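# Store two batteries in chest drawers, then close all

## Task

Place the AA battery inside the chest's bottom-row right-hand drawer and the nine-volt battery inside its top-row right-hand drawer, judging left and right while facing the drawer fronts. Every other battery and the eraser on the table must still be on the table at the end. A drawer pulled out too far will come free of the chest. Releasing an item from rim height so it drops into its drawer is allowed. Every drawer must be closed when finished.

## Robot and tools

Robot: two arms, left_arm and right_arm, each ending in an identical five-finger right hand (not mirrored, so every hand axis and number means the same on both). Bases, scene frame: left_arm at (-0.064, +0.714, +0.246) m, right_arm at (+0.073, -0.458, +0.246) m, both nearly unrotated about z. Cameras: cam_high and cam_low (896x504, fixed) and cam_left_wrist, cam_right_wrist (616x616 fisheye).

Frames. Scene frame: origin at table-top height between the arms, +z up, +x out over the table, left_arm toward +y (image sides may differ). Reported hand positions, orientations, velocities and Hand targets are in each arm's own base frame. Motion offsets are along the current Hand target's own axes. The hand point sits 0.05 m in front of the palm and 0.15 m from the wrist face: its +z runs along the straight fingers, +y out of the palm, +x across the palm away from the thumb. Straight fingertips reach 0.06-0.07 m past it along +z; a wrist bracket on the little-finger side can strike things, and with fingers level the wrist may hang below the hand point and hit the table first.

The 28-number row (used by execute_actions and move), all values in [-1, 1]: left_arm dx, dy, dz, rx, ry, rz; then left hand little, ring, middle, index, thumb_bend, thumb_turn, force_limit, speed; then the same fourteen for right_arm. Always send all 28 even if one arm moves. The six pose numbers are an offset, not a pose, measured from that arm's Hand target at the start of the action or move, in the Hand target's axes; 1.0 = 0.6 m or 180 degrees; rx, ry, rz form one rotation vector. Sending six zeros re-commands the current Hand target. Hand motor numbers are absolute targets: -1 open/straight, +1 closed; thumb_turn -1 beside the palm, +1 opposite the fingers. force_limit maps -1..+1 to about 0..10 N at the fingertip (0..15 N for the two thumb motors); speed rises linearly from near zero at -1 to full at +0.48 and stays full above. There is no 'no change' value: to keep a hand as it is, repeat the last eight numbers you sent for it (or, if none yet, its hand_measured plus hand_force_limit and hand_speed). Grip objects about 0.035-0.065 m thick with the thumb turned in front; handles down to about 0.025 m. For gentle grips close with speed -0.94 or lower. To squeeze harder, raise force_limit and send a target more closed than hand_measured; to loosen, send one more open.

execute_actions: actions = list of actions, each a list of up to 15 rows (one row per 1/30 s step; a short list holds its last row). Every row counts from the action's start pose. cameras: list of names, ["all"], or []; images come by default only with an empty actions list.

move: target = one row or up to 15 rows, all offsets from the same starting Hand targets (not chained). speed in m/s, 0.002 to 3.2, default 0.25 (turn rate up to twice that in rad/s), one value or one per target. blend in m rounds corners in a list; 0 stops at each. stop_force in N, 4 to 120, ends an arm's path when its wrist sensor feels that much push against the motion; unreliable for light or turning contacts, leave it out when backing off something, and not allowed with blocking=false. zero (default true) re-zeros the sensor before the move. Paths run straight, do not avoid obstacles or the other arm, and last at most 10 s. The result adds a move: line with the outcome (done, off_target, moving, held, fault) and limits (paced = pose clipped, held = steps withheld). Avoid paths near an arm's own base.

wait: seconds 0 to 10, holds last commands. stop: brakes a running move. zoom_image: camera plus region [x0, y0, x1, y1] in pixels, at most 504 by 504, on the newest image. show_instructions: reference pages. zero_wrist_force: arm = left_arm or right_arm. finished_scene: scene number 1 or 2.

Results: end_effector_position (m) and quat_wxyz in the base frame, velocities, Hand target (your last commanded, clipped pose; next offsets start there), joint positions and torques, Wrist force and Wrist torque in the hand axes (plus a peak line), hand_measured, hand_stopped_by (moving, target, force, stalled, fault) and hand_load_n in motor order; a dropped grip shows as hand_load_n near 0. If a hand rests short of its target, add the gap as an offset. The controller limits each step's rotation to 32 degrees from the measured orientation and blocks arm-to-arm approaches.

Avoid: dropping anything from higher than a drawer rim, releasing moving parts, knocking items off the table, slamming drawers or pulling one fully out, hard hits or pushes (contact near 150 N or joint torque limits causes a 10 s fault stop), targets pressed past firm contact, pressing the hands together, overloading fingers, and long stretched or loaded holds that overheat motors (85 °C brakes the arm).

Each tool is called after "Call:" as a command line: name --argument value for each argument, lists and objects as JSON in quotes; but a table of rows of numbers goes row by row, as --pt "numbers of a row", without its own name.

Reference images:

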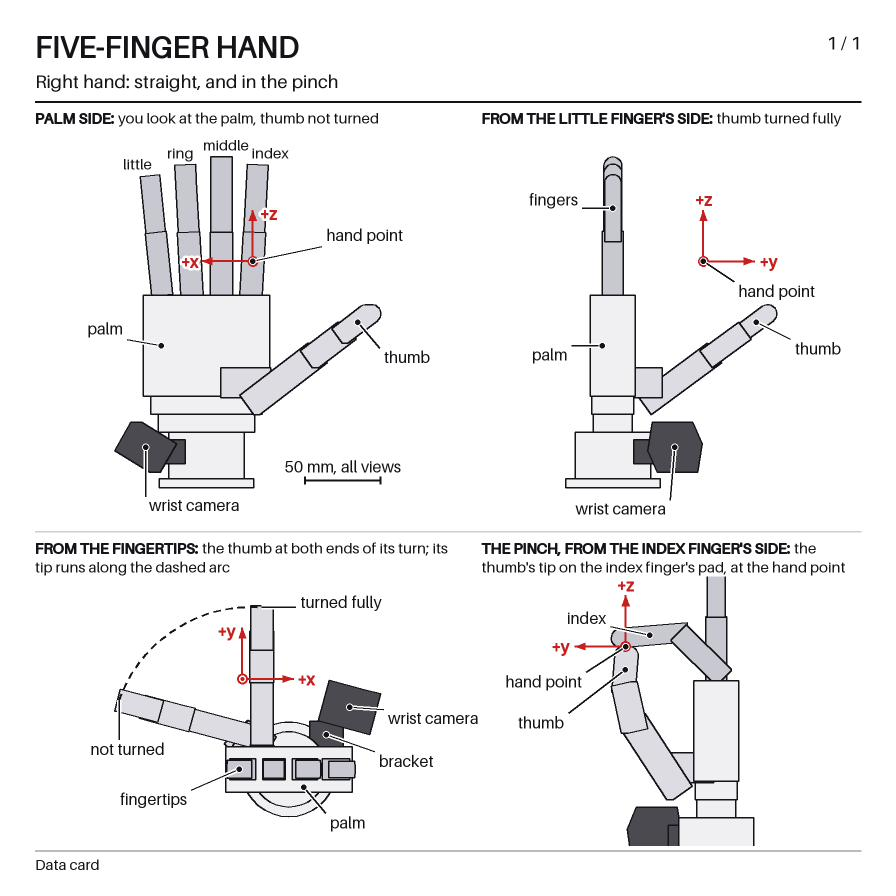

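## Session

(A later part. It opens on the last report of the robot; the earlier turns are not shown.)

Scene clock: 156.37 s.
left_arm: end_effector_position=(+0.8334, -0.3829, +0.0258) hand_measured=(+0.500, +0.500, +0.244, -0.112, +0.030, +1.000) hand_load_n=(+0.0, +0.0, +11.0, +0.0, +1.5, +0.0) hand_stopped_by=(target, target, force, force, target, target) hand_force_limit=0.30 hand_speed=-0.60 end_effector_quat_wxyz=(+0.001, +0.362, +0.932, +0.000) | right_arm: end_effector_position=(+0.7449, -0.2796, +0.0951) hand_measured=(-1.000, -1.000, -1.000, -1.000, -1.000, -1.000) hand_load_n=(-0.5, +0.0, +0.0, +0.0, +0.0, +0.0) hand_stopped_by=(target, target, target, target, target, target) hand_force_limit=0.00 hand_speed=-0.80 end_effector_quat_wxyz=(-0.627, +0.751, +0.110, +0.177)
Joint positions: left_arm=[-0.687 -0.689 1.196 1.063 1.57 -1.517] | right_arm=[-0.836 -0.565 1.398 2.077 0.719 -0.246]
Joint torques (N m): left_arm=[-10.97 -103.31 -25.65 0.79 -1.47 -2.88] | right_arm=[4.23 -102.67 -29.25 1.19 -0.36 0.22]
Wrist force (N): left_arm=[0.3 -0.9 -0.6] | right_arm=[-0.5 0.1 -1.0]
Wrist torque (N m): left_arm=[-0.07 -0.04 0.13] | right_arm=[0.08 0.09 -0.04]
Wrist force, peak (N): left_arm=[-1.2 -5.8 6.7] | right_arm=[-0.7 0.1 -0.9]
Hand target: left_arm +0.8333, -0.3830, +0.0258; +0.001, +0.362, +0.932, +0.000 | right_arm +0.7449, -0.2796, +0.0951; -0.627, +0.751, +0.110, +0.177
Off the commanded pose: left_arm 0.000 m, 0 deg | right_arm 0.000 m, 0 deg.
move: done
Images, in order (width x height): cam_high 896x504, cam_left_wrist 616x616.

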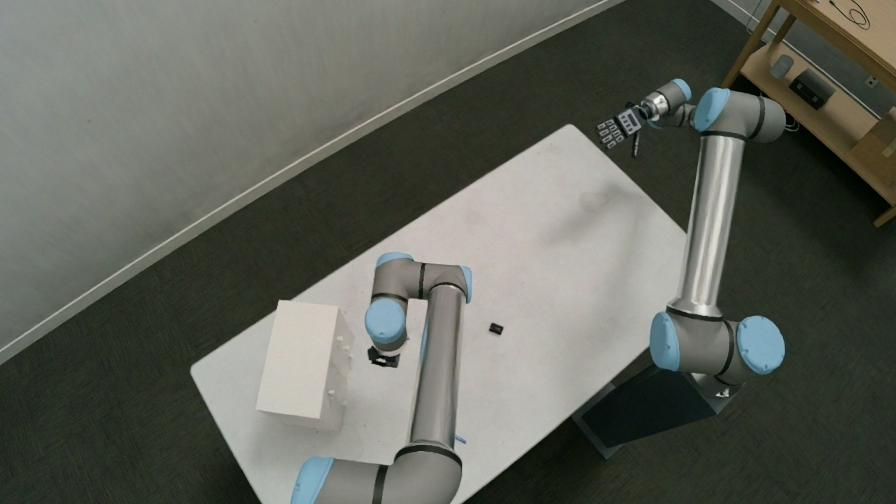

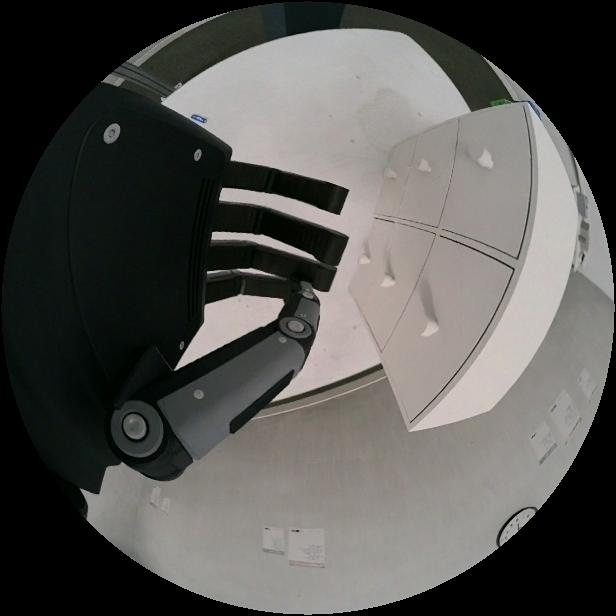

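Call:
move --pt "0 0.0 -0.0013 0 0 0 0.5 0.5 -0.25 -0.35 0.0 1.0 0.3 0.2 0 0 0 0 0 0 -1 -1 -1 -1 -1 -1 0.0 -0.8" --pt "0 0.177 -0.0013 0 0 0 0.5 0.5 -0.25 -0.35 0.0 1.0 0.3 0.2 0 0 0 0 0 0 -1 -1 -1 -1 -1 -1 0.0 -0.8" --cameras '[]' --speed 0.12 --stop_force 8

Call:
move --target '[0,0,0.0167,0,0,0,0.5,0.5,-0.25,-0.35,0.03,1.0,0.3,0.2, 0,0,0,0,0,0,-1,-1,-1,-1,-1,-1,0.0,-0.8]' --cameras '["cam_left_wrist"]' --speed 0.03 --stop_force 8

Call:
zoom_image --camera "cam_left_wrist" --region '[260, 220, 420, 380]'

Scene clock: 159.90 s.
left_arm: end_effector_position=(+0.9051, -0.3047, +0.0267) hand_measured=(+0.500, +0.500, -0.250, -0.350, +0.000, +1.000) hand_load_n=(+0.5, +0.0, +0.0, +0.0, +0.0, +0.0) hand_stopped_by=(target, target, target, target, target, target) hand_force_limit=0.30 hand_speed=0.20 end_effector_quat_wxyz=(+0.001, +0.362, +0.932, +0.000) | right_arm: end_effector_position=(+0.7449, -0.2796, +0.0951) hand_measured=(-1.000, -1.000, -1.000, -1.000, -1.000, -1.000) hand_load_n=(+0.0, -0.5, +0.0, -0.5, +0.0, +0.0) hand_stopped_by=(target, target, target, target, target, target) hand_force_limit=0.00 hand_speed=-0.80 end_effector_quat_wxyz=(-0.627, +0.751, +0.110, +0.177)
Joint positions: left_arm=[-0.566 -0.637 1.092 1.115 1.57 -1.395] | right_arm=[-0.836 -0.565 1.398 2.077 0.719 -0.246]
Joint torques (N m): left_arm=[15.89 -85.83 -49.63 7.9 1.87 2.04] | right_arm=[3.52 -104.21 -30.67 1.2 -0.28 0.11]
Wrist force (N): left_arm=[0.8 -1.2 -0.7] | right_arm=[-0.4 -0.1 -0.4]
Wrist torque (N m): left_arm=[-0.10 -0.14 -0.01] | right_arm=[0.02 0.06 -0.03]
Wrist force, peak (N): left_arm=[0.8 -2.8 -0.4] | right_arm=[-0.1 0.4 -1.0]
Hand target: left_arm +0.9051, -0.3047, +0.0267; +0.001, +0.362, +0.932, +0.000 | right_arm +0.7449, -0.2796, +0.0951; -0.627, +0.751, +0.110, +0.177
Off the commanded pose: left_arm 0.000 m, 0 deg | right_arm 0.000 m, 0 deg.
move: done
No camera images: "cameras" was empty.

Scene clock: 161.27 s.
left_arm: end_effector_position=(+0.9051, -0.3047, +0.0166) hand_measured=(+0.500, +0.500, -0.250, -0.350, +0.030, +1.000) hand_load_n=(+0.0, +0.0, +0.0, +0.0, +0.5, -0.5) hand_stopped_by=(target, target, target, target, target, target) hand_force_limit=0.30 hand_speed=0.20 end_effector_quat_wxyz=(+0.001, +0.362, +0.932, +0.000) | right_arm: end_effector_position=(+0.7449, -0.2796, +0.0951) hand_measured=(-1.000, -1.000, -1.000, -1.000, -1.000, -1.000) hand_load_n=(+0.0, +0.0, +0.0, +0.0, +0.0, -0.5) hand_stopped_by=(target, target, target, target, target, target) hand_force_limit=0.00 hand_speed=-0.80 end_effector_quat_wxyz=(-0.627, +0.751, +0.110, +0.177)
Joint positions: left_arm=[-0.566 -0.629 1.095 1.103 1.57 -1.395] | right_arm=[-0.836 -0.565 1.398 2.077 0.719 -0.246]
Joint torques (N m): left_arm=[18.09 -81.69 -24.44 0.09 1.83 2.27] | right_arm=[2.9 -103.06 -30.23 1.18 -0.74 0.08]
Wrist force (N): left_arm=[0.3 -1.9 -6.5] | right_arm=[-0.6 0.0 -0.6]
Wrist torque (N m): left_arm=[-0.07 0.01 -0.05] | right_arm=[0.03 0.11 -0.05]
Wrist force, peak (N): left_arm=[0.7 -2.3 -6.5] | right_arm=[-0.7 0.2 -0.6]
Hand target: left_arm +0.9051, -0.3047, +0.0166; +0.001, +0.362, +0.932, +0.000 | right_arm +0.7449, -0.2796, +0.0951; -0.627, +0.751, +0.110, +0.177
Off the commanded pose: left_arm 0.000 m, 0 deg | right_arm 0.000 m, 0 deg.
move: done
Images, in order (width x height): cam_left_wrist 616x616.

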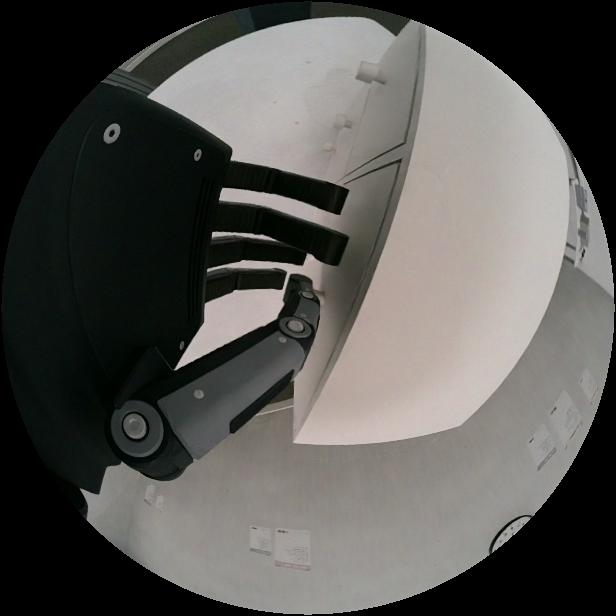

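Scaled by 3.150 from the camera's 616x616 image, which has a finer 880x880 frame.

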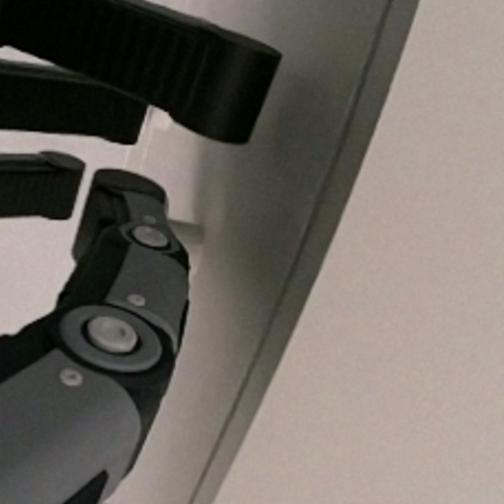

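Call:
move --target '[0,0,-0.001,0,0,0,0.5,0.5,0.4,0.4,0.03,1.0,0.3,-0.6, 0,0,0,0,0,0,-1,-1,-1,-1,-1,-1,0.0,-0.8]' --cameras '[]'

Scene clock: 163.10 s.
left_arm: end_effector_position=(+0.9050, -0.3047, +0.0171) hand_measured=(+0.500, +0.500, +0.222, -0.024, +0.028, +1.000) hand_load_n=(+0.0, +0.0, +6.5, +6.5, +5.5, +0.0) hand_stopped_by=(target, target, force, force, target, target) hand_force_limit=0.30 hand_speed=-0.60 end_effector_quat_wxyz=(+0.001, +0.362, +0.932, +0.000) | right_arm: end_effector_position=(+0.7449, -0.2796, +0.0951) hand_measured=(-1.000, -1.000, -1.000, -1.000, -1.000, -1.000) hand_load_n=(+0.0, +0.0, -0.5, +0.0, +0.0, +0.0) hand_stopped_by=(target, target, target, target, target, target) hand_force_limit=0.00 hand_speed=-0.80 end_effector_quat_wxyz=(-0.627, +0.751, +0.110, +0.177)
Joint positions: left_arm=[-0.566 -0.629 1.095 1.104 1.57 -1.395] | right_arm=[-0.836 -0.565 1.398 2.077 0.719 -0.246]
Joint torques (N m): left_arm=[16 -113.79 -48.05 8.21 -1.38 2.35] | right_arm=[5.38 -104.1 -30.2 1.08 -0.58 0.3]
Wrist force (N): left_arm=[-2.0 -8.9 2.0] | right_arm=[-0.1 0.1 -0.5]
Wrist torque (N m): left_arm=[-0.04 -0.11 -0.31] | right_arm=[0.05 0.03 -0.01]
Wrist force, peak (N): left_arm=[-1.8 -9.2 2.1] | right_arm=[-0.8 0.4 -0.5]
Hand target: left_arm +0.9051, -0.3047, +0.0172; +0.001, +0.362, +0.932, +0.000 | right_arm +0.7449, -0.2796, +0.0951; -0.627, +0.751, +0.110, +0.177
Off the commanded pose: left_arm 0.000 m, 0 deg | right_arm 0.000 m, 0 deg.
move: done
No camera images: "cameras" was empty.

Call:
move --target '[0,-0.17,0.0,0,0,0,0.5,0.5,0.4,0.4,0.03,1.0,0.3,-0.6, 0,0,0,0,0,0,-1,-1,-1,-1,-1,-1,0.0,-0.8]' --cameras '["cam_left_wrist","cam_high"]' --speed 0.1

Scene clock: 165.00 s.
left_arm: end_effector_position=(+0.8363, -0.3798, +0.0172) hand_measured=(+0.500, +0.500, +0.222, -0.024, +0.028, +1.000) hand_load_n=(+0.5, +0.0, +3.0, +6.0, +5.5, +0.0) hand_stopped_by=(target, target, force, force, target, target) hand_force_limit=0.30 hand_speed=-0.60 end_effector_quat_wxyz=(+0.001, +0.362, +0.932, +0.000) | right_arm: end_effector_position=(+0.7449, -0.2796, +0.0951) hand_measured=(-1.000, -1.000, -1.000, -1.000, -1.000, -1.000) hand_load_n=(+0.0, +0.0, +0.0, +0.0, +0.0, +0.0) hand_stopped_by=(target, target, target, target, target, target) hand_force_limit=0.00 hand_speed=-0.80 end_effector_quat_wxyz=(-0.627, +0.751, +0.110, +0.177)
Joint positions: left_arm=[-0.682 -0.68 1.195 1.055 1.57 -1.512] | right_arm=[-0.836 -0.565 1.398 2.077 0.719 -0.246]
Joint torques (N m): left_arm=[-12.31 -105 -26.06 0.57 -0.62 -3.03] | right_arm=[3.43 -102.26 -30.75 1.11 -0.66 -0.08]
Wrist force (N): left_arm=[-0.3 0.7 -0.1] | right_arm=[-0.6 0.1 -0.4]
Wrist torque (N m): left_arm=[-0.06 -0.05 0.16] | right_arm=[0.04 0.10 -0.04]
Wrist force, peak (N): left_arm=[-1.7 -9.4 2.3] | right_arm=[-0.5 0.2 -1.2]
Hand target: left_arm +0.8362, -0.3799, +0.0172; +0.001, +0.362, +0.932, +0.000 | right_arm +0.7449, -0.2796, +0.0951; -0.627, +0.751, +0.110, +0.177
Off the commanded pose: left_arm 0.000 m, 0 deg | right_arm 0.000 m, 0 deg.
move: done
Images, in order (width x height): cam_high 896x504, cam_left_wrist 616x616.

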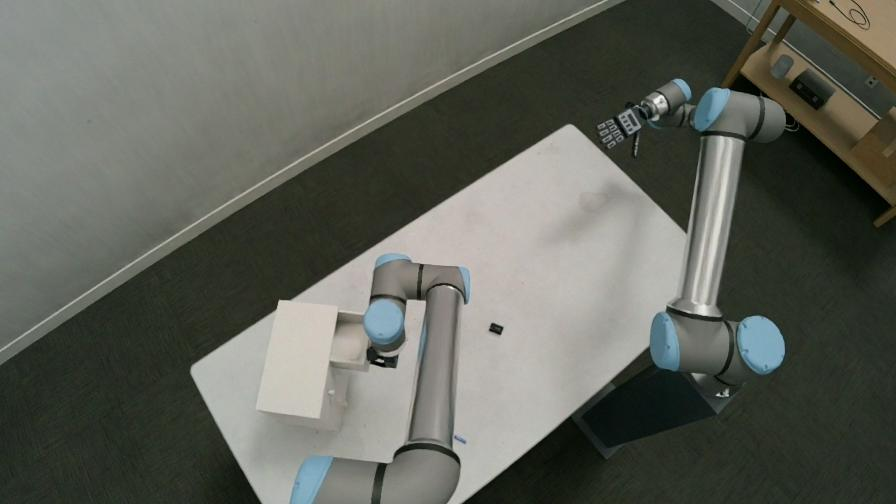

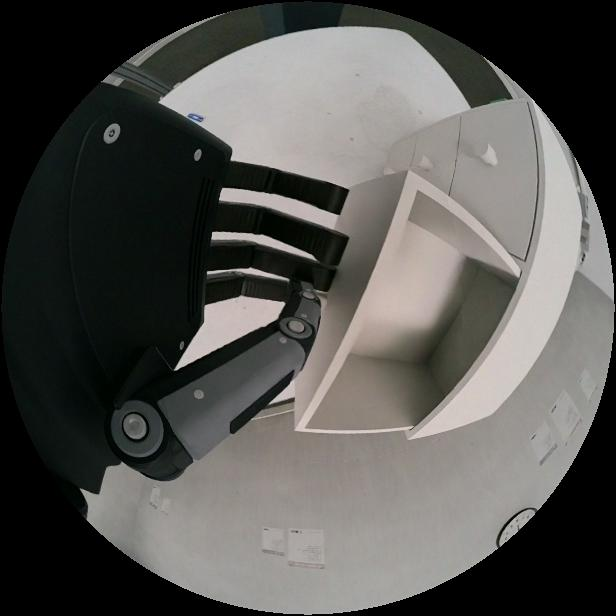

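Call:
move --target '[0,0,0.0,0,0,0,0.5,0.5,-0.3,-0.35,-0.1,1.0,0.3,0.2, 0,0,0,0,0,0,-1,-1,-1,-1,-1,-1,0.0,-0.8]' --cameras '[]'

Call:
move --pt "0 -0.1 0 0 0 0 0.5 0.5 -0.3 -0.35 -0.1 1.0 0.3 0.2 0 0 0 0 0 0 -1 -1 -1 -1 -1 -1 0.0 -0.8" --pt "-0.2538 -0.5722 0.1883 0.2045 -0.1797 -0.4341 0.8 0.8 0.25 0.25 -0.95 1.0 0.3 0.2 0 0 0 0 0 0 -1 -1 -1 -1 -1 -1 0.0 -0.8" --cameras '["all"]' --speed 0.35

Scene clock: 168.23 s.
left_arm: end_effector_position=(+0.8362, -0.3799, +0.0172) hand_measured=(+0.500, +0.500, -0.300, -0.350, -0.100, +1.000) hand_load_n=(+0.0, +0.0, +0.5, +0.0, +0.0, +0.0) hand_stopped_by=(target, target, target, target, target, target) hand_force_limit=0.30 hand_speed=0.20 end_effector_quat_wxyz=(+0.001, +0.362, +0.932, +0.000) | right_arm: end_effector_position=(+0.7449, -0.2796, +0.0951) hand_measured=(-1.000, -1.000, -1.000, -1.000, -1.000, -1.000) hand_load_n=(+0.0, +0.0, +0.0, +0.5, +0.0, +0.0) hand_stopped_by=(target, target, target, target, target, target) hand_force_limit=0.00 hand_speed=-0.80 end_effector_quat_wxyz=(-0.627, +0.751, +0.110, +0.177)
Joint positions: left_arm=[-0.682 -0.68 1.195 1.055 1.57 -1.512] | right_arm=[-0.836 -0.565 1.398 2.077 0.719 -0.246]
Joint torques (N m): left_arm=[-13.66 -104.83 -25.9 0.66 -0.92 -2.86] | right_arm=[2.41 -101.19 -30.49 1.25 -0.47 0.28]
Wrist force (N): left_arm=[0.9 -1.1 -0.4] | right_arm=[-0.5 0.1 -0.3]
Wrist torque (N m): left_arm=[-0.12 -0.12 0.17] | right_arm=[0.03 0.07 -0.04]
Wrist force, peak (N): left_arm=[0.7 -1.3 -1.0] | right_arm=[-0.1 -0.1 -1.2]
Hand target: left_arm +0.8362, -0.3799, +0.0172; +0.001, +0.362, +0.932, +0.000 | right_arm +0.7449, -0.2796, +0.0951; -0.627, +0.751, +0.110, +0.177
Off the commanded pose: left_arm 0.000 m, 0 deg | right_arm 0.000 m, 0 deg.
move: done
No camera images: "cameras" was empty.

Scene clock: 172.63 s.
left_arm: end_effector_position=(+0.7168, -0.7360, -0.0959) hand_measured=(+0.800, +0.800, +0.250, +0.250, -0.950, +1.000) hand_load_n=(+0.0, +0.0, +0.0, +0.0, +0.0, +0.0) hand_stopped_by=(target, target, target, target, target, target) hand_force_limit=0.30 hand_speed=0.20 end_effector_quat_wxyz=(+0.132, -0.318, +0.867, -0.360) | right_arm: end_effector_position=(+0.7449, -0.2796, +0.0951) hand_measured=(-1.000, -1.000, -1.000, -1.000, -1.000, -1.000) hand_load_n=(+0.0, +0.0, +0.0, +0.0, +0.0, +0.0) hand_stopped_by=(target, target, target, target, target, target) hand_force_limit=0.00 hand_speed=-0.80 end_effector_quat_wxyz=(-0.627, +0.751, +0.110, +0.177)
Joint positions: left_arm=[-1.021 -0.659 1.287 0.161 1.463 -3.25] | right_arm=[-0.836 -0.565 1.398 2.077 0.719 -0.246]
Joint torques (N m): left_arm=[-13.3 -84.49 -45.37 0.59 -1.05 -2.29] | right_arm=[2.84 -102.44 -30.94 1.33 -0.53 0.25]
Wrist force (N): left_arm=[1.1 -1.8 0.1] | right_arm=[0.2 0.3 -0.6]
Wrist torque (N m): left_arm=[-0.31 -0.22 0.05] | right_arm=[0.07 -0.02 0.01]
Wrist force, peak (N): left_arm=[2.3 -2.0 0.3] | right_arm=[0.0 0.0 -1.4]
Hand target: left_arm +0.7168, -0.7360, -0.0959; +0.132, -0.318, +0.867, -0.360 | right_arm +0.7449, -0.2796, +0.0951; -0.627, +0.751, +0.110, +0.177
Off the commanded pose: left_arm 0.000 m, 0 deg | right_arm 0.000 m, 0 deg.
move: done

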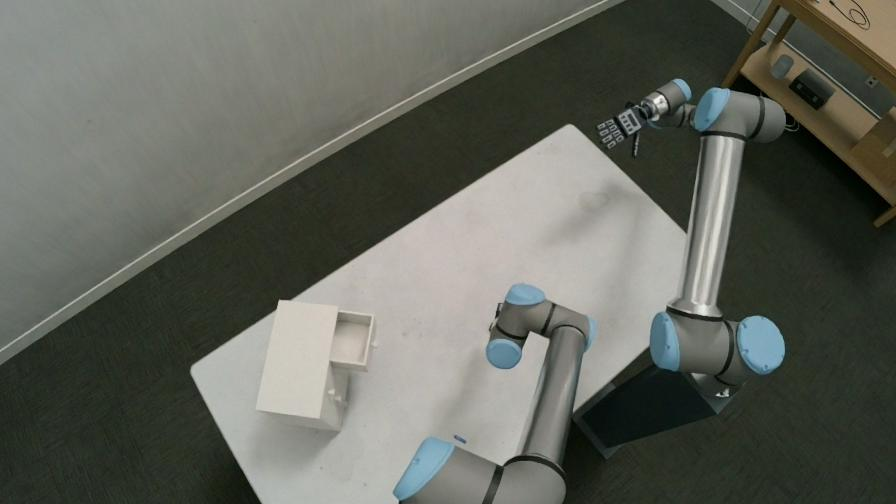

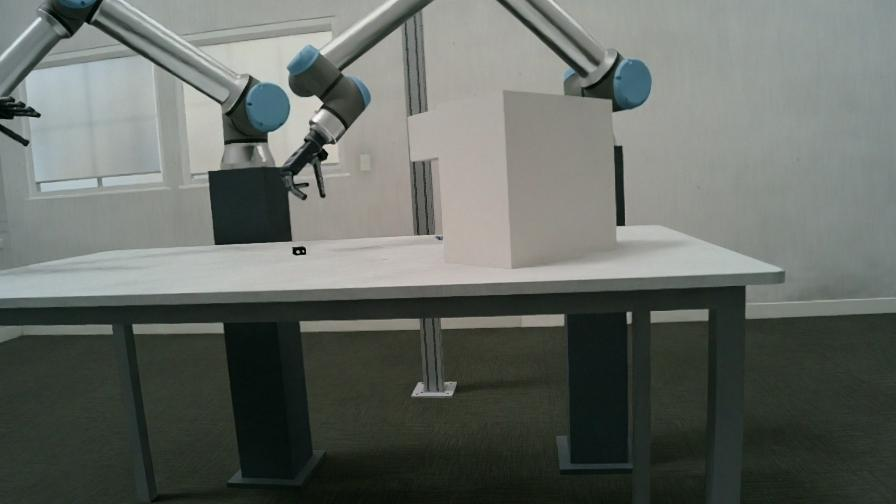

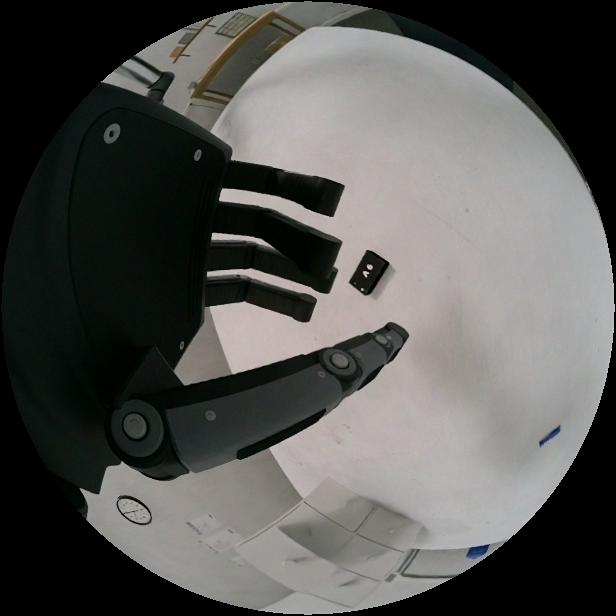

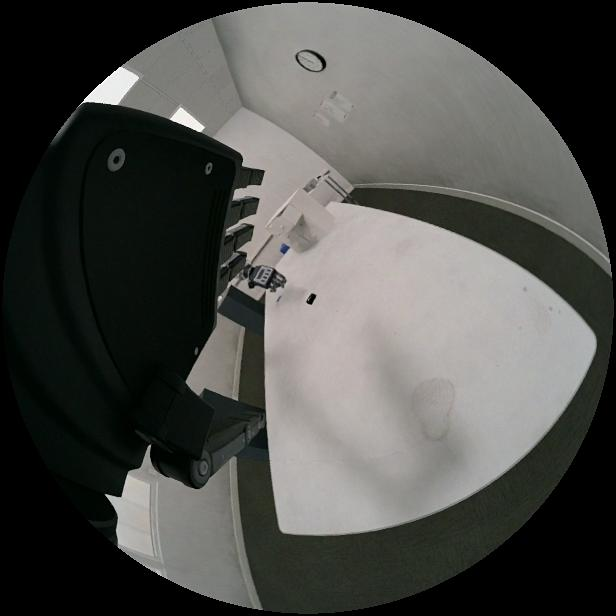

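Excellent view. Zoom in on the 9V.

Call:
zoom_image --camera "cam_left_wrist" --region '[320, 220, 420, 320]'

Scaled by 5.040 from the camera's 616x616 image, which has a finer 880x880 frame.

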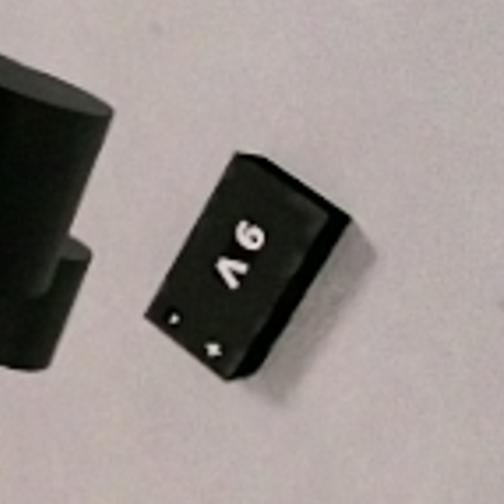

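Call:
move --target '[0,0.076,0.195,0,0.0361,0.0361,0.8,0.8,0.25,0.25,-0.95,1.0,0.3,0.2, 0,0,0,0,0,0,-1,-1,-1,-1,-1,-1,0.0,-0.8]' --cameras '["cam_left_wrist"]' --speed 0.2

Call:
zoom_image --camera "cam_left_wrist" --region '[260, 220, 420, 380]'

Scene clock: 177.20 s.
left_arm: end_effector_position=(+0.7495, -0.7747, -0.2107) hand_measured=(+0.800, +0.800, +0.250, +0.250, -0.950, +1.000) hand_load_n=(+0.0, +0.0, +0.0, +0.0, -0.5, +0.0) hand_stopped_by=(target, target, target, target, target, target) hand_force_limit=0.30 hand_speed=0.20 end_effector_quat_wxyz=(+0.103, -0.247, +0.890, -0.369) | right_arm: end_effector_position=(+0.7449, -0.2796, +0.0951) hand_measured=(-1.000, -1.000, -1.000, -1.000, -1.000, -1.000) hand_load_n=(+0.0, +0.0, +0.0, +0.0, +0.0, +0.0) hand_stopped_by=(target, target, target, target, target, target) hand_force_limit=0.00 hand_speed=-0.80 end_effector_quat_wxyz=(-0.627, +0.751, +0.110, +0.177)
Joint positions: left_arm=[-0.988 -0.47 1.134 0.119 1.6 -3.113] | right_arm=[-0.836 -0.565 1.398 2.077 0.719 -0.246]
Joint torques (N m): left_arm=[15.46 -93.22 -44.86 5.13 2.43 1.98] | right_arm=[3.28 -104.38 -30.87 1.32 -0.35 0.41]
Wrist force (N): left_arm=[1.2 -1.7 -0.5] | right_arm=[-0.4 0.5 -0.2]
Wrist torque (N m): left_arm=[-0.27 -0.26 -0.08] | right_arm=[0.09 0.06 -0.03]
Wrist force, peak (N): left_arm=[1.0 -2.6 -1.4] | right_arm=[-0.6 0.4 -0.9]
Hand target: left_arm +0.7496, -0.7747, -0.2108; +0.103, -0.247, +0.890, -0.369 | right_arm +0.7449, -0.2796, +0.0951; -0.627, +0.751, +0.110, +0.177
Off the commanded pose: left_arm 0.000 m, 0 deg | right_arm 0.000 m, 0 deg.
move: done
Images, in order (width x height): cam_left_wrist 616x616.

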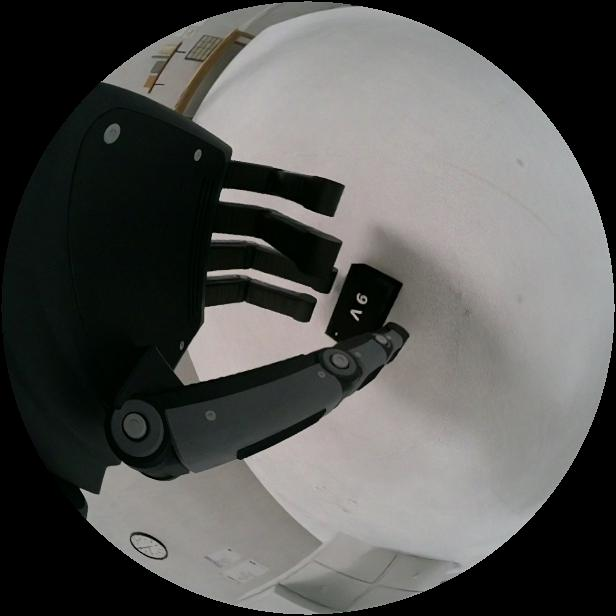

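Scaled by 3.150 from the camera's 616x616 image, which has a finer 880x880 frame.

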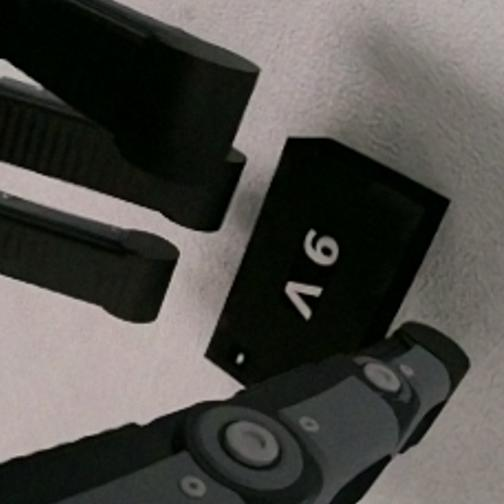

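Call:
move --target '[0,0.0188,0.0225,0,0,0,0.8,0.8,0.25,0.25,-0.95,1.0,0.3,0.2, 0,0,0,0,0,0,-1,-1,-1,-1,-1,-1,0.0,-0.8]' --cameras '[]' --speed 0.04 --stop_force 5

Call:
move --target '[0,0,0,0,0,0,0.8,0.8,0.25,0.25,-0.2,1.0,-0.1,-0.5, 0,0,0,0,0,0,-1,-1,-1,-1,-1,-1,0.0,-0.8]' --cameras '["cam_left_wrist"]' --speed 0.04

Call:
zoom_image --camera "cam_left_wrist" --region '[260, 220, 420, 380]'

Scene clock: 180.87 s.
left_arm: end_effector_position=(+0.7504, -0.7760, -0.2283) hand_measured=(+0.800, +0.800, +0.250, +0.250, -0.950, +1.000) hand_load_n=(+0.0, +0.0, +0.0, +0.0, +0.0, +0.0) hand_stopped_by=(target, target, target, target, target, target) hand_force_limit=0.30 hand_speed=0.20 end_effector_quat_wxyz=(+0.103, -0.247, +0.890, -0.369) | right_arm: end_effector_position=(+0.7449, -0.2796, +0.0951) hand_measured=(-1.000, -1.000, -1.000, -1.000, -1.000, -1.000) hand_load_n=(+0.0, +0.0, +0.0, +0.0, +0.0, +0.0) hand_stopped_by=(target, target, target, target, target, target) hand_force_limit=0.00 hand_speed=-0.80 end_effector_quat_wxyz=(-0.627, +0.751, +0.110, +0.177)
Joint positions: left_arm=[-0.988 -0.448 1.125 0.107 1.6 -3.113] | right_arm=[-0.836 -0.565 1.398 2.077 0.719 -0.246]
Joint torques (N m): left_arm=[-12.73 -95.27 -46.5 -1.88 -0.64 -2.59] | right_arm=[3.3 -105.13 -30.61 1.53 -0.35 0.35]
Wrist force (N): left_arm=[0.8 -2.4 -0.1] | right_arm=[-0.2 0.1 -0.4]
Wrist torque (N m): left_arm=[-0.39 -0.20 -0.13] | right_arm=[0.04 0.04 -0.02]
Wrist force, peak (N): left_arm=[1.4 -2.4 -0.5] | right_arm=[-0.5 0.3 -1.0]
Hand target: left_arm +0.7504, -0.7760, -0.2283; +0.103, -0.247, +0.890, -0.369 | right_arm +0.7449, -0.2796, +0.0951; -0.627, +0.751, +0.110, +0.177
Off the commanded pose: left_arm 0.000 m, 0 deg | right_arm 0.000 m, 0 deg.
move: done
No camera images: "cameras" was empty.

Scene clock: 181.43 s.
left_arm: end_effector_position=(+0.7504, -0.7761, -0.2283) hand_measured=(+0.800, +0.800, +0.250, +0.250, -0.746, +1.000) hand_load_n=(+0.0, +0.0, +2.5, +0.0, +10.0, +2.0) hand_stopped_by=(target, target, target, target, force, target) hand_force_limit=-0.10 hand_speed=-0.50 end_effector_quat_wxyz=(+0.103, -0.247, +0.890, -0.369) | right_arm: end_effector_position=(+0.7449, -0.2796, +0.0951) hand_measured=(-1.000, -1.000, -1.000, -1.000, -1.000, -1.000) hand_load_n=(+0.0, +0.0, +0.0, +0.0, +0.0, -0.5) hand_stopped_by=(target, target, target, target, target, target) hand_force_limit=0.00 hand_speed=-0.80 end_effector_quat_wxyz=(-0.627, +0.751, +0.110, +0.177)
Joint positions: left_arm=[-0.988 -0.448 1.125 0.107 1.6 -3.113] | right_arm=[-0.836 -0.565 1.398 2.077 0.719 -0.246]
Joint torques (N m): left_arm=[-13.64 -91.74 -43.14 -1.36 -1.31 -2.55] | right_arm=[4.33 -105.33 -30.98 1.2 -0.66 0.24]
Wrist force (N): left_arm=[1.4 -5.1 -4.6] | right_arm=[-0.3 0.2 -0.5]
Wrist torque (N m): left_arm=[-0.38 -0.21 -0.14] | right_arm=[0.06 0.04 -0.02]
Wrist force, peak (N): left_arm=[1.1 -5.3 -5.5] | right_arm=[-0.1 0.7 -0.5]
Hand target: left_arm +0.7504, -0.7760, -0.2283; +0.103, -0.247, +0.890, -0.369 | right_arm +0.7449, -0.2796, +0.0951; -0.627, +0.751, +0.110, +0.177
Off the commanded pose: left_arm 0.000 m, 0 deg | right_arm 0.000 m, 0 deg.
move: done
Images, in order (width x height): cam_left_wrist 616x616.

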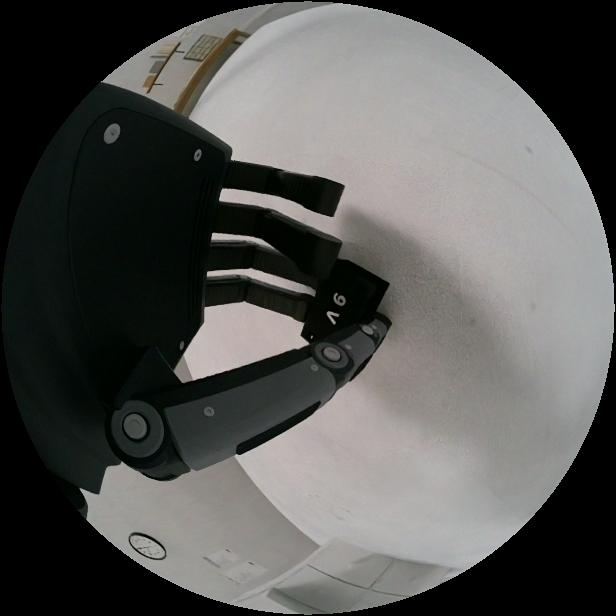

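Scaled by 3.150 from the camera's 616x616 image, which has a finer 880x880 frame.

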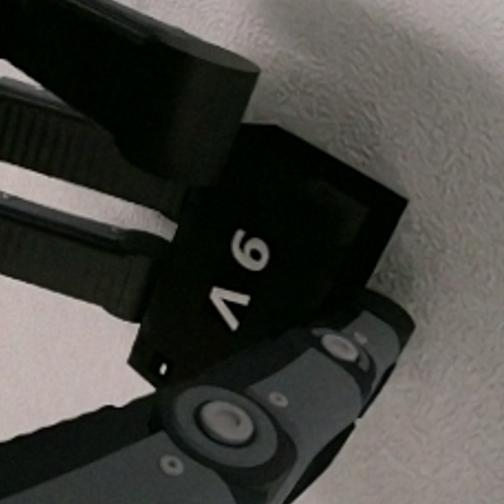

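Call:
move --target '[0,-0.047,-0.047,0,0,0,0.8,0.8,0.25,0.25,-0.2,1.0,-0.1,-0.5, 0,0,0,0,0,0,-1,-1,-1,-1,-1,-1,0.0,-0.8]' --cameras '["cam_left_wrist"]' --speed 0.08

Call:
zoom_image --camera "cam_left_wrist" --region '[260, 220, 420, 380]'

Scene clock: 182.93 s.
left_arm: end_effector_position=(+0.7503, -0.7760, -0.1885) hand_measured=(+0.800, +0.800, +0.250, +0.250, -0.746, +1.000) hand_load_n=(+0.0, +0.0, +6.0, +0.0, +8.0, +2.0) hand_stopped_by=(target, target, target, target, force, target) hand_force_limit=-0.10 hand_speed=-0.50 end_effector_quat_wxyz=(+0.103, -0.247, +0.890, -0.369) | right_arm: end_effector_position=(+0.7449, -0.2796, +0.0951) hand_measured=(-1.000, -1.000, -1.000, -1.000, -1.000, -1.000) hand_load_n=(+0.0, +0.0, +0.0, +0.0, +0.0, -0.5) hand_stopped_by=(target, target, target, target, target, target) hand_force_limit=0.00 hand_speed=-0.80 end_effector_quat_wxyz=(-0.627, +0.751, +0.110, +0.177)
Joint positions: left_arm=[-0.988 -0.492 1.134 0.142 1.6 -3.113] | right_arm=[-0.836 -0.565 1.398 2.077 0.719 -0.246]
Joint torques (N m): left_arm=[-9.53 -113.07 -26.63 6.03 -0.47 -1.77] | right_arm=[3.51 -102.89 -31.19 0.91 -0.58 0.22]
Wrist force (N): left_arm=[1.5 -1.6 -0.1] | right_arm=[-0.2 0.0 -0.4]
Wrist torque (N m): left_arm=[-0.31 -0.31 -0.06] | right_arm=[0.03 0.03 -0.01]
Wrist force, peak (N): left_arm=[1.3 -5.5 -4.9] | right_arm=[-0.3 -0.1 -1.0]
Hand target: left_arm +0.7503, -0.7760, -0.1884; +0.103, -0.247, +0.890, -0.369 | right_arm +0.7449, -0.2796, +0.0951; -0.627, +0.751, +0.110, +0.177
Off the commanded pose: left_arm 0.000 m, 0 deg | right_arm 0.000 m, 0 deg.
move: done
Images, in order (width x height): cam_left_wrist 616x616.

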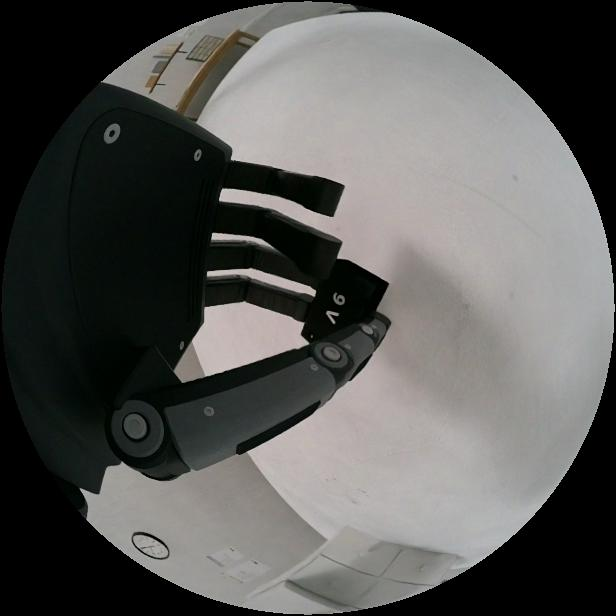

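Scaled by 3.150 from the camera's 616x616 image, which has a finer 880x880 frame.

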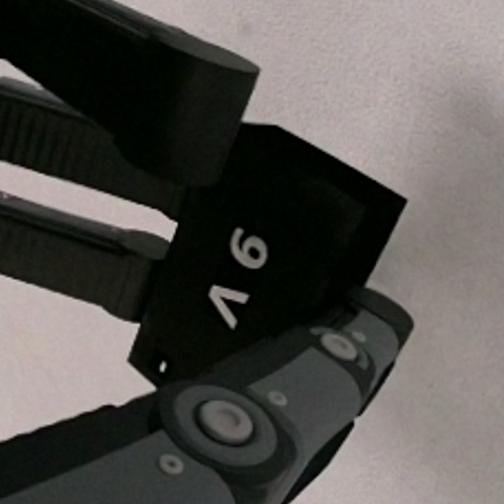

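Call:
move --pt "0 -0.33 -0.33 0 0.1 0.1 0.8 0.8 0.25 0.25 -0.2 1.0 -0.1 -0.5 0 0 0 0 0 0 -1 -1 -1 -1 -1 -1 0.0 -0.8" --pt "-0.5465 -0.0157 -0.7443 0 0.2891 0.2891 0.8 0.8 0.25 0.25 -0.2 1.0 -0.1 -0.5 0 0 0 0 0 0 -1 -1 -1 -1 -1 -1 0.0 -0.8" --cameras '["cam_left_wrist","cam_high"]' --speed 0.3 --blend '[0.05,0]'

Scene clock: 189.83 s.
left_arm: end_effector_position=(+0.8714, -0.3417, +0.1336) hand_measured=(+0.800, +0.800, +0.250, +0.250, -0.746, +1.000) hand_load_n=(+0.0, +0.5, +5.5, +0.0, +7.5, +2.0) hand_stopped_by=(target, target, target, target, force, target) hand_force_limit=-0.10 hand_speed=-0.50 end_effector_quat_wxyz=(-0.138, +0.335, +0.861, -0.357) | right_arm: end_effector_position=(+0.7449, -0.2796, +0.0951) hand_measured=(-1.000, -1.000, -1.000, -1.000, -1.000, -1.000) hand_load_n=(+0.0, +0.0, +0.0, +0.0, +0.0, -0.5) hand_stopped_by=(target, target, target, target, target, target) hand_force_limit=0.00 hand_speed=-0.80 end_effector_quat_wxyz=(-0.627, +0.751, +0.110, +0.177)
Joint positions: left_arm=[-0.401 -0.546 0.851 1.588 2.301 -1.105] | right_arm=[-0.836 -0.565 1.398 2.077 0.719 -0.246]
Joint torques (N m): left_arm=[14.77 -95.8 -50.24 8.43 0.24 2.4] | right_arm=[2.04 -105.05 -31.31 1.24 -0.49 0.61]
Wrist force (N): left_arm=[1.2 -1.0 0.0] | right_arm=[-0.5 0.2 -0.7]
Wrist torque (N m): left_arm=[-0.22 -0.25 -0.08] | right_arm=[0.08 0.09 -0.03]
Wrist force, peak (N): left_arm=[1.4 -3.2 -0.3] | right_arm=[0.1 0.4 -1.2]
Hand target: left_arm +0.8714, -0.3416, +0.1336; -0.138, +0.335, +0.861, -0.357 | right_arm +0.7449, -0.2796, +0.0951; -0.627, +0.751, +0.110, +0.177
Off the commanded pose: left_arm 0.000 m, 0 deg | right_arm 0.000 m, 0 deg.
move: done
Images, in order (width x height): cam_high 896x504, cam_left_wrist 616x616.

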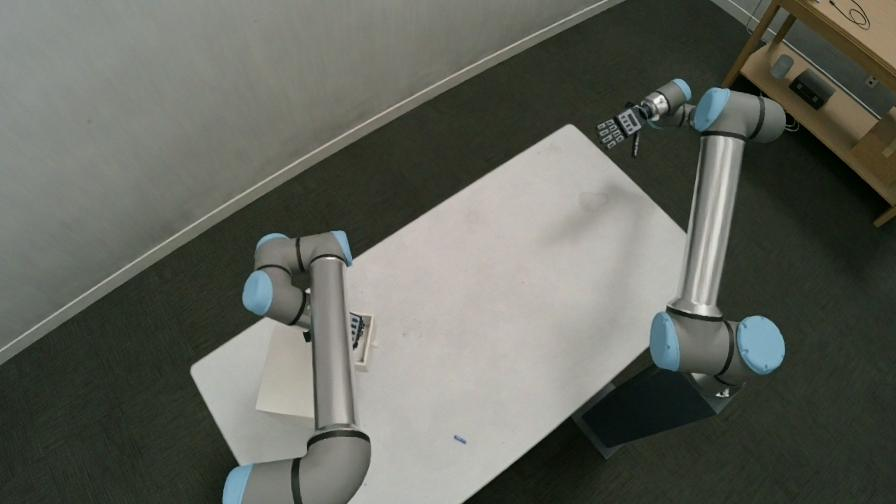

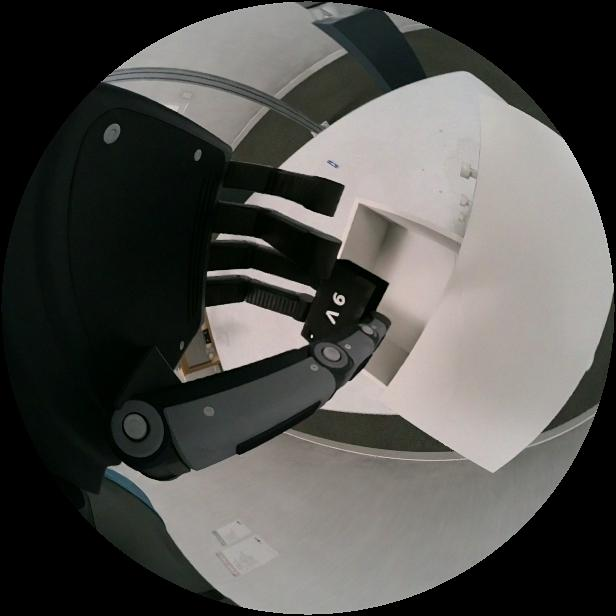

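Call:
move --target '[0,0.0938,0.0938,0,0,0,0.8,0.8,0.25,0.25,-0.2,1.0,-0.1,-0.5, 0,0,0,0,0,0,-1,-1,-1,-1,-1,-1,0.0,-0.8]' --cameras '["cam_left_wrist"]' --speed 0.12 --stop_force 6

Scene clock: 193.40 s.
left_arm: end_effector_position=(+0.8715, -0.3417, +0.0540) hand_measured=(+0.800, +0.800, +0.250, +0.250, -0.746, +1.000) hand_load_n=(+0.0, +0.0, +5.5, +0.0, +8.0, +2.0) hand_stopped_by=(target, target, target, target, force, target) hand_force_limit=-0.10 hand_speed=-0.50 end_effector_quat_wxyz=(-0.138, +0.335, +0.861, -0.357) | right_arm: end_effector_position=(+0.7449, -0.2796, +0.0951) hand_measured=(-1.000, -1.000, -1.000, -1.000, -1.000, -1.000) hand_load_n=(+0.0, +0.0, +0.0, +0.0, +0.0, -0.5) hand_stopped_by=(target, target, target, target, target, target) hand_force_limit=0.00 hand_speed=-0.80 end_effector_quat_wxyz=(-0.627, +0.751, +0.110, +0.177)
Joint positions: left_arm=[-0.401 -0.487 0.882 1.498 2.301 -1.105] | right_arm=[-0.836 -0.565 1.398 2.077 0.719 -0.246]
Joint torques (N m): left_arm=[-12.35 -95.74 -26.8 0.8 3.21 -2.15] | right_arm=[3.33 -103.57 -31.91 0.93 -0.62 0.46]
Wrist force (N): left_arm=[1.2 -0.7 0.1] | right_arm=[0.1 0.5 -0.3]
Wrist torque (N m): left_arm=[-0.15 -0.25 -0.06] | right_arm=[0.09 -0.01 0.01]
Wrist force, peak (N): left_arm=[1.1 -2.1 -0.5] | right_arm=[-0.8 0.3 -1.0]
Hand target: left_arm +0.8715, -0.3417, +0.0540; -0.138, +0.335, +0.861, -0.357 | right_arm +0.7449, -0.2796, +0.0951; -0.627, +0.751, +0.110, +0.177
Off the commanded pose: left_arm 0.000 m, 0 deg | right_arm 0.000 m, 0 deg.
move: done
Images, in order (width x height): cam_left_wrist 616x616.

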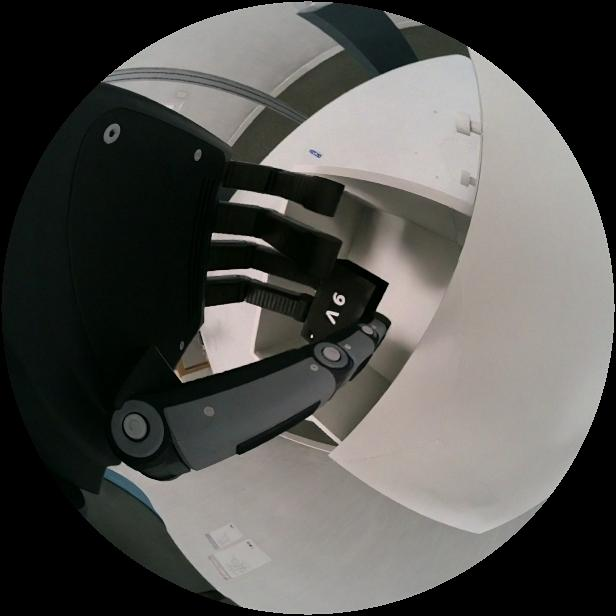

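Call:
move --target '[0,0.038,0.038,0,0,0,0.8,0.8,0.25,0.25,-0.2,1.0,-0.1,-0.5, 0,0,0,0,0,0,-1,-1,-1,-1,-1,-1,0.0,-0.8]' --cameras '[]' --speed 0.08 --stop_force 6

Call:
move --target '[0,0,0,0,0,0,0.8,0.8,0.25,0.25,-0.87,1.0,-0.1,0.0, 0,0,0,0,0,0,-1,-1,-1,-1,-1,-1,0.0,-0.8]' --cameras '["cam_left_wrist"]'

Scene clock: 196.27 s.
left_arm: end_effector_position=(+0.8714, -0.3417, +0.0373) hand_measured=(+0.800, +0.800, +0.250, +0.250, -0.746, +1.000) hand_load_n=(+0.0, +0.0, +5.5, +0.5, +7.5, +2.0) hand_stopped_by=(target, target, target, target, force, target) hand_force_limit=-0.10 hand_speed=-0.50 end_effector_quat_wxyz=(-0.138, +0.335, +0.861, -0.357) | right_arm: end_effector_position=(+0.7449, -0.2796, +0.0951) hand_measured=(-1.000, -1.000, -1.000, -1.000, -1.000, -1.000) hand_load_n=(+0.0, +0.0, +0.0, +0.0, +0.5, +0.0) hand_stopped_by=(target, target, target, target, target, target) hand_force_limit=0.00 hand_speed=-0.80 end_effector_quat_wxyz=(-0.627, +0.751, +0.110, +0.177)
Joint positions: left_arm=[-0.401 -0.473 0.886 1.48 2.301 -1.105] | right_arm=[-0.836 -0.565 1.398 2.077 0.719 -0.246]
Joint torques (N m): left_arm=[-10.48 -117.57 -49.3 8.05 0.36 -1.86] | right_arm=[1.61 -105.4 -31.17 1.13 -0.51 0.25]
Wrist force (N): left_arm=[1.3 -1.0 0.1] | right_arm=[-0.3 0.5 -0.3]
Wrist torque (N m): left_arm=[-0.18 -0.27 -0.07] | right_arm=[0.10 0.05 -0.01]
Wrist force, peak (N): left_arm=[1.6 -6.7 -12.8] | right_arm=[-0.3 0.8 -1.0]
Hand target: left_arm +0.8714, -0.3417, +0.0373; -0.138, +0.335, +0.861, -0.357 (not the last commanded pose) | right_arm +0.7449, -0.2796, +0.0951; -0.627, +0.751, +0.110, +0.177
Off the commanded pose: left_arm 0.015 m, 0 deg | right_arm 0.000 m, 0 deg.
move: contact (left_arm)
No camera images: "cameras" was empty.

Scene clock: 196.77 s.
left_arm: end_effector_position=(+0.8714, -0.3417, +0.0373) hand_measured=(+0.800, +0.800, +0.250, +0.250, -0.870, +1.000) hand_load_n=(+0.5, +0.0, +0.0, +0.0, +0.0, +0.0) hand_stopped_by=(target, target, target, target, target, target) hand_force_limit=-0.10 hand_speed=0.00 end_effector_quat_wxyz=(-0.138, +0.335, +0.861, -0.357) | right_arm: end_effector_position=(+0.7449, -0.2796, +0.0951) hand_measured=(-1.000, -1.000, -1.000, -1.000, -1.000, -1.000) hand_load_n=(+0.0, +0.0, -0.5, +0.0, +0.0, -0.5) hand_stopped_by=(target, target, target, target, target, target) hand_force_limit=0.00 hand_speed=-0.80 end_effector_quat_wxyz=(-0.627, +0.751, +0.110, +0.177)
Joint positions: left_arm=[-0.401 -0.473 0.886 1.48 2.301 -1.105] | right_arm=[-0.836 -0.565 1.398 2.077 0.719 -0.246]
Joint torques (N m): left_arm=[-10.78 -113.9 -48.12 7.92 0.34 -2.33] | right_arm=[3.28 -103.72 -31.99 0.88 -0.28 0.31]
Wrist force (N): left_arm=[1.4 -1.3 -0.1] | right_arm=[-0.2 -0.3 -1.0]
Wrist torque (N m): left_arm=[-0.21 -0.28 -0.06] | right_arm=[0.03 0.05 -0.03]
Wrist force, peak (N): left_arm=[1.7 -1.3 -0.5] | right_arm=[-0.2 -0.3 -1.0]
Hand target: left_arm +0.8714, -0.3417, +0.0373; -0.138, +0.335, +0.861, -0.357 | right_arm +0.7449, -0.2796, +0.0951; -0.627, +0.751, +0.110, +0.177
Off the commanded pose: left_arm 0.000 m, 0 deg | right_arm 0.000 m, 0 deg.
move: done
Images, in order (width x height): cam_left_wrist 616x616.

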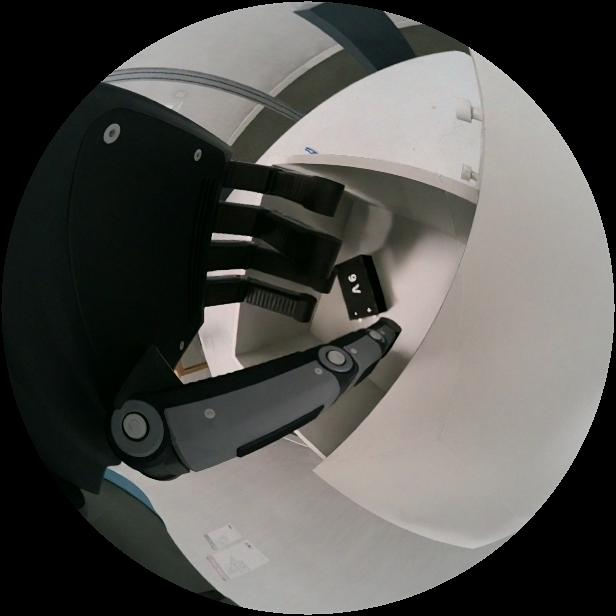

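Call:
move --pt "0 -0.106 -0.106 0 0 0 0.8 0.8 0.25 0.25 -0.87 1.0 -0.1 0.0 0 0 0 0 0 0 -1 -1 -1 -1 -1 -1 0.0 -0.8" --pt "0 -0.238 0.002 -0.25 0 0 0.8 0.8 0.25 0.25 -0.87 1.0 -0.1 0.0 0 0 0 0 0 0 -1 -1 -1 -1 -1 -1 0.0 -0.8" --pt "0 -0.0816 0.1583 -0.25 0 0 0.8 0.8 0.1 0.1 0.0 1.0 -0.1 0.2 0 0 0 0 0 0 -1 -1 -1 -1 -1 -1 0.0 -0.8" --cameras '["cam_left_wrist"]' --blend '[0.03,0.0,0]' --speed 0.3

Scene clock: 202.17 s.
left_arm: end_effector_position=(+0.8027, -0.4168, +0.0048) hand_measured=(+0.800, +0.800, +0.100, +0.100, +0.000, +1.000) hand_load_n=(+0.0, +0.0, +0.0, +0.0, +0.0, +0.0) hand_stopped_by=(target, target, target, target, target, target) hand_force_limit=-0.10 hand_speed=0.20 end_effector_quat_wxyz=(+0.001, +0.363, +0.932, +0.000) | right_arm: end_effector_position=(+0.7449, -0.2796, +0.0951) hand_measured=(-1.000, -1.000, -1.000, -1.000, -1.000, -1.000) hand_load_n=(+0.0, +0.0, +0.0, +0.0, +0.0, +0.0) hand_stopped_by=(target, target, target, target, target, target) hand_force_limit=0.00 hand_speed=-0.80 end_effector_quat_wxyz=(-0.627, +0.751, +0.110, +0.177)
Joint positions: left_arm=[-0.741 -0.687 1.233 1.023 1.571 -1.569] | right_arm=[-0.836 -0.565 1.398 2.077 0.719 -0.246]
Joint torques (N m): left_arm=[16.65 -83.9 -45.07 0.79 0.36 2] | right_arm=[1.05 -104.96 -32.37 1.38 -0.66 0.29]
Wrist force (N): left_arm=[0.5 -1.4 -0.5] | right_arm=[-0.1 0.3 -0.3]
Wrist torque (N m): left_arm=[-0.17 -0.04 0.12] | right_arm=[0.07 0.03 -0.01]
Wrist force, peak (N): left_arm=[-0.1 -1.5 -2.8] | right_arm=[0.2 0.6 -1.1]
Hand target: left_arm +0.8027, -0.4168, +0.0048; +0.001, +0.363, +0.932, +0.000 | right_arm +0.7449, -0.2796, +0.0951; -0.627, +0.751, +0.110, +0.177
Off the commanded pose: left_arm 0.000 m, 0 deg | right_arm 0.000 m, 0 deg.
move: done
Images, in order (width x height): cam_left_wrist 616x616.

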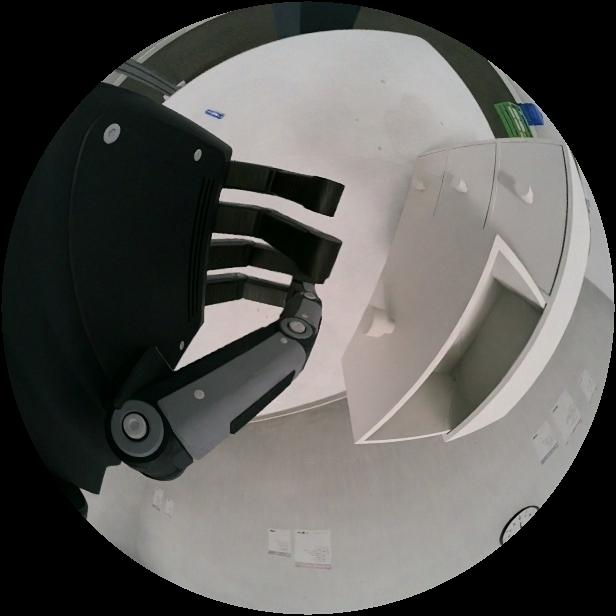

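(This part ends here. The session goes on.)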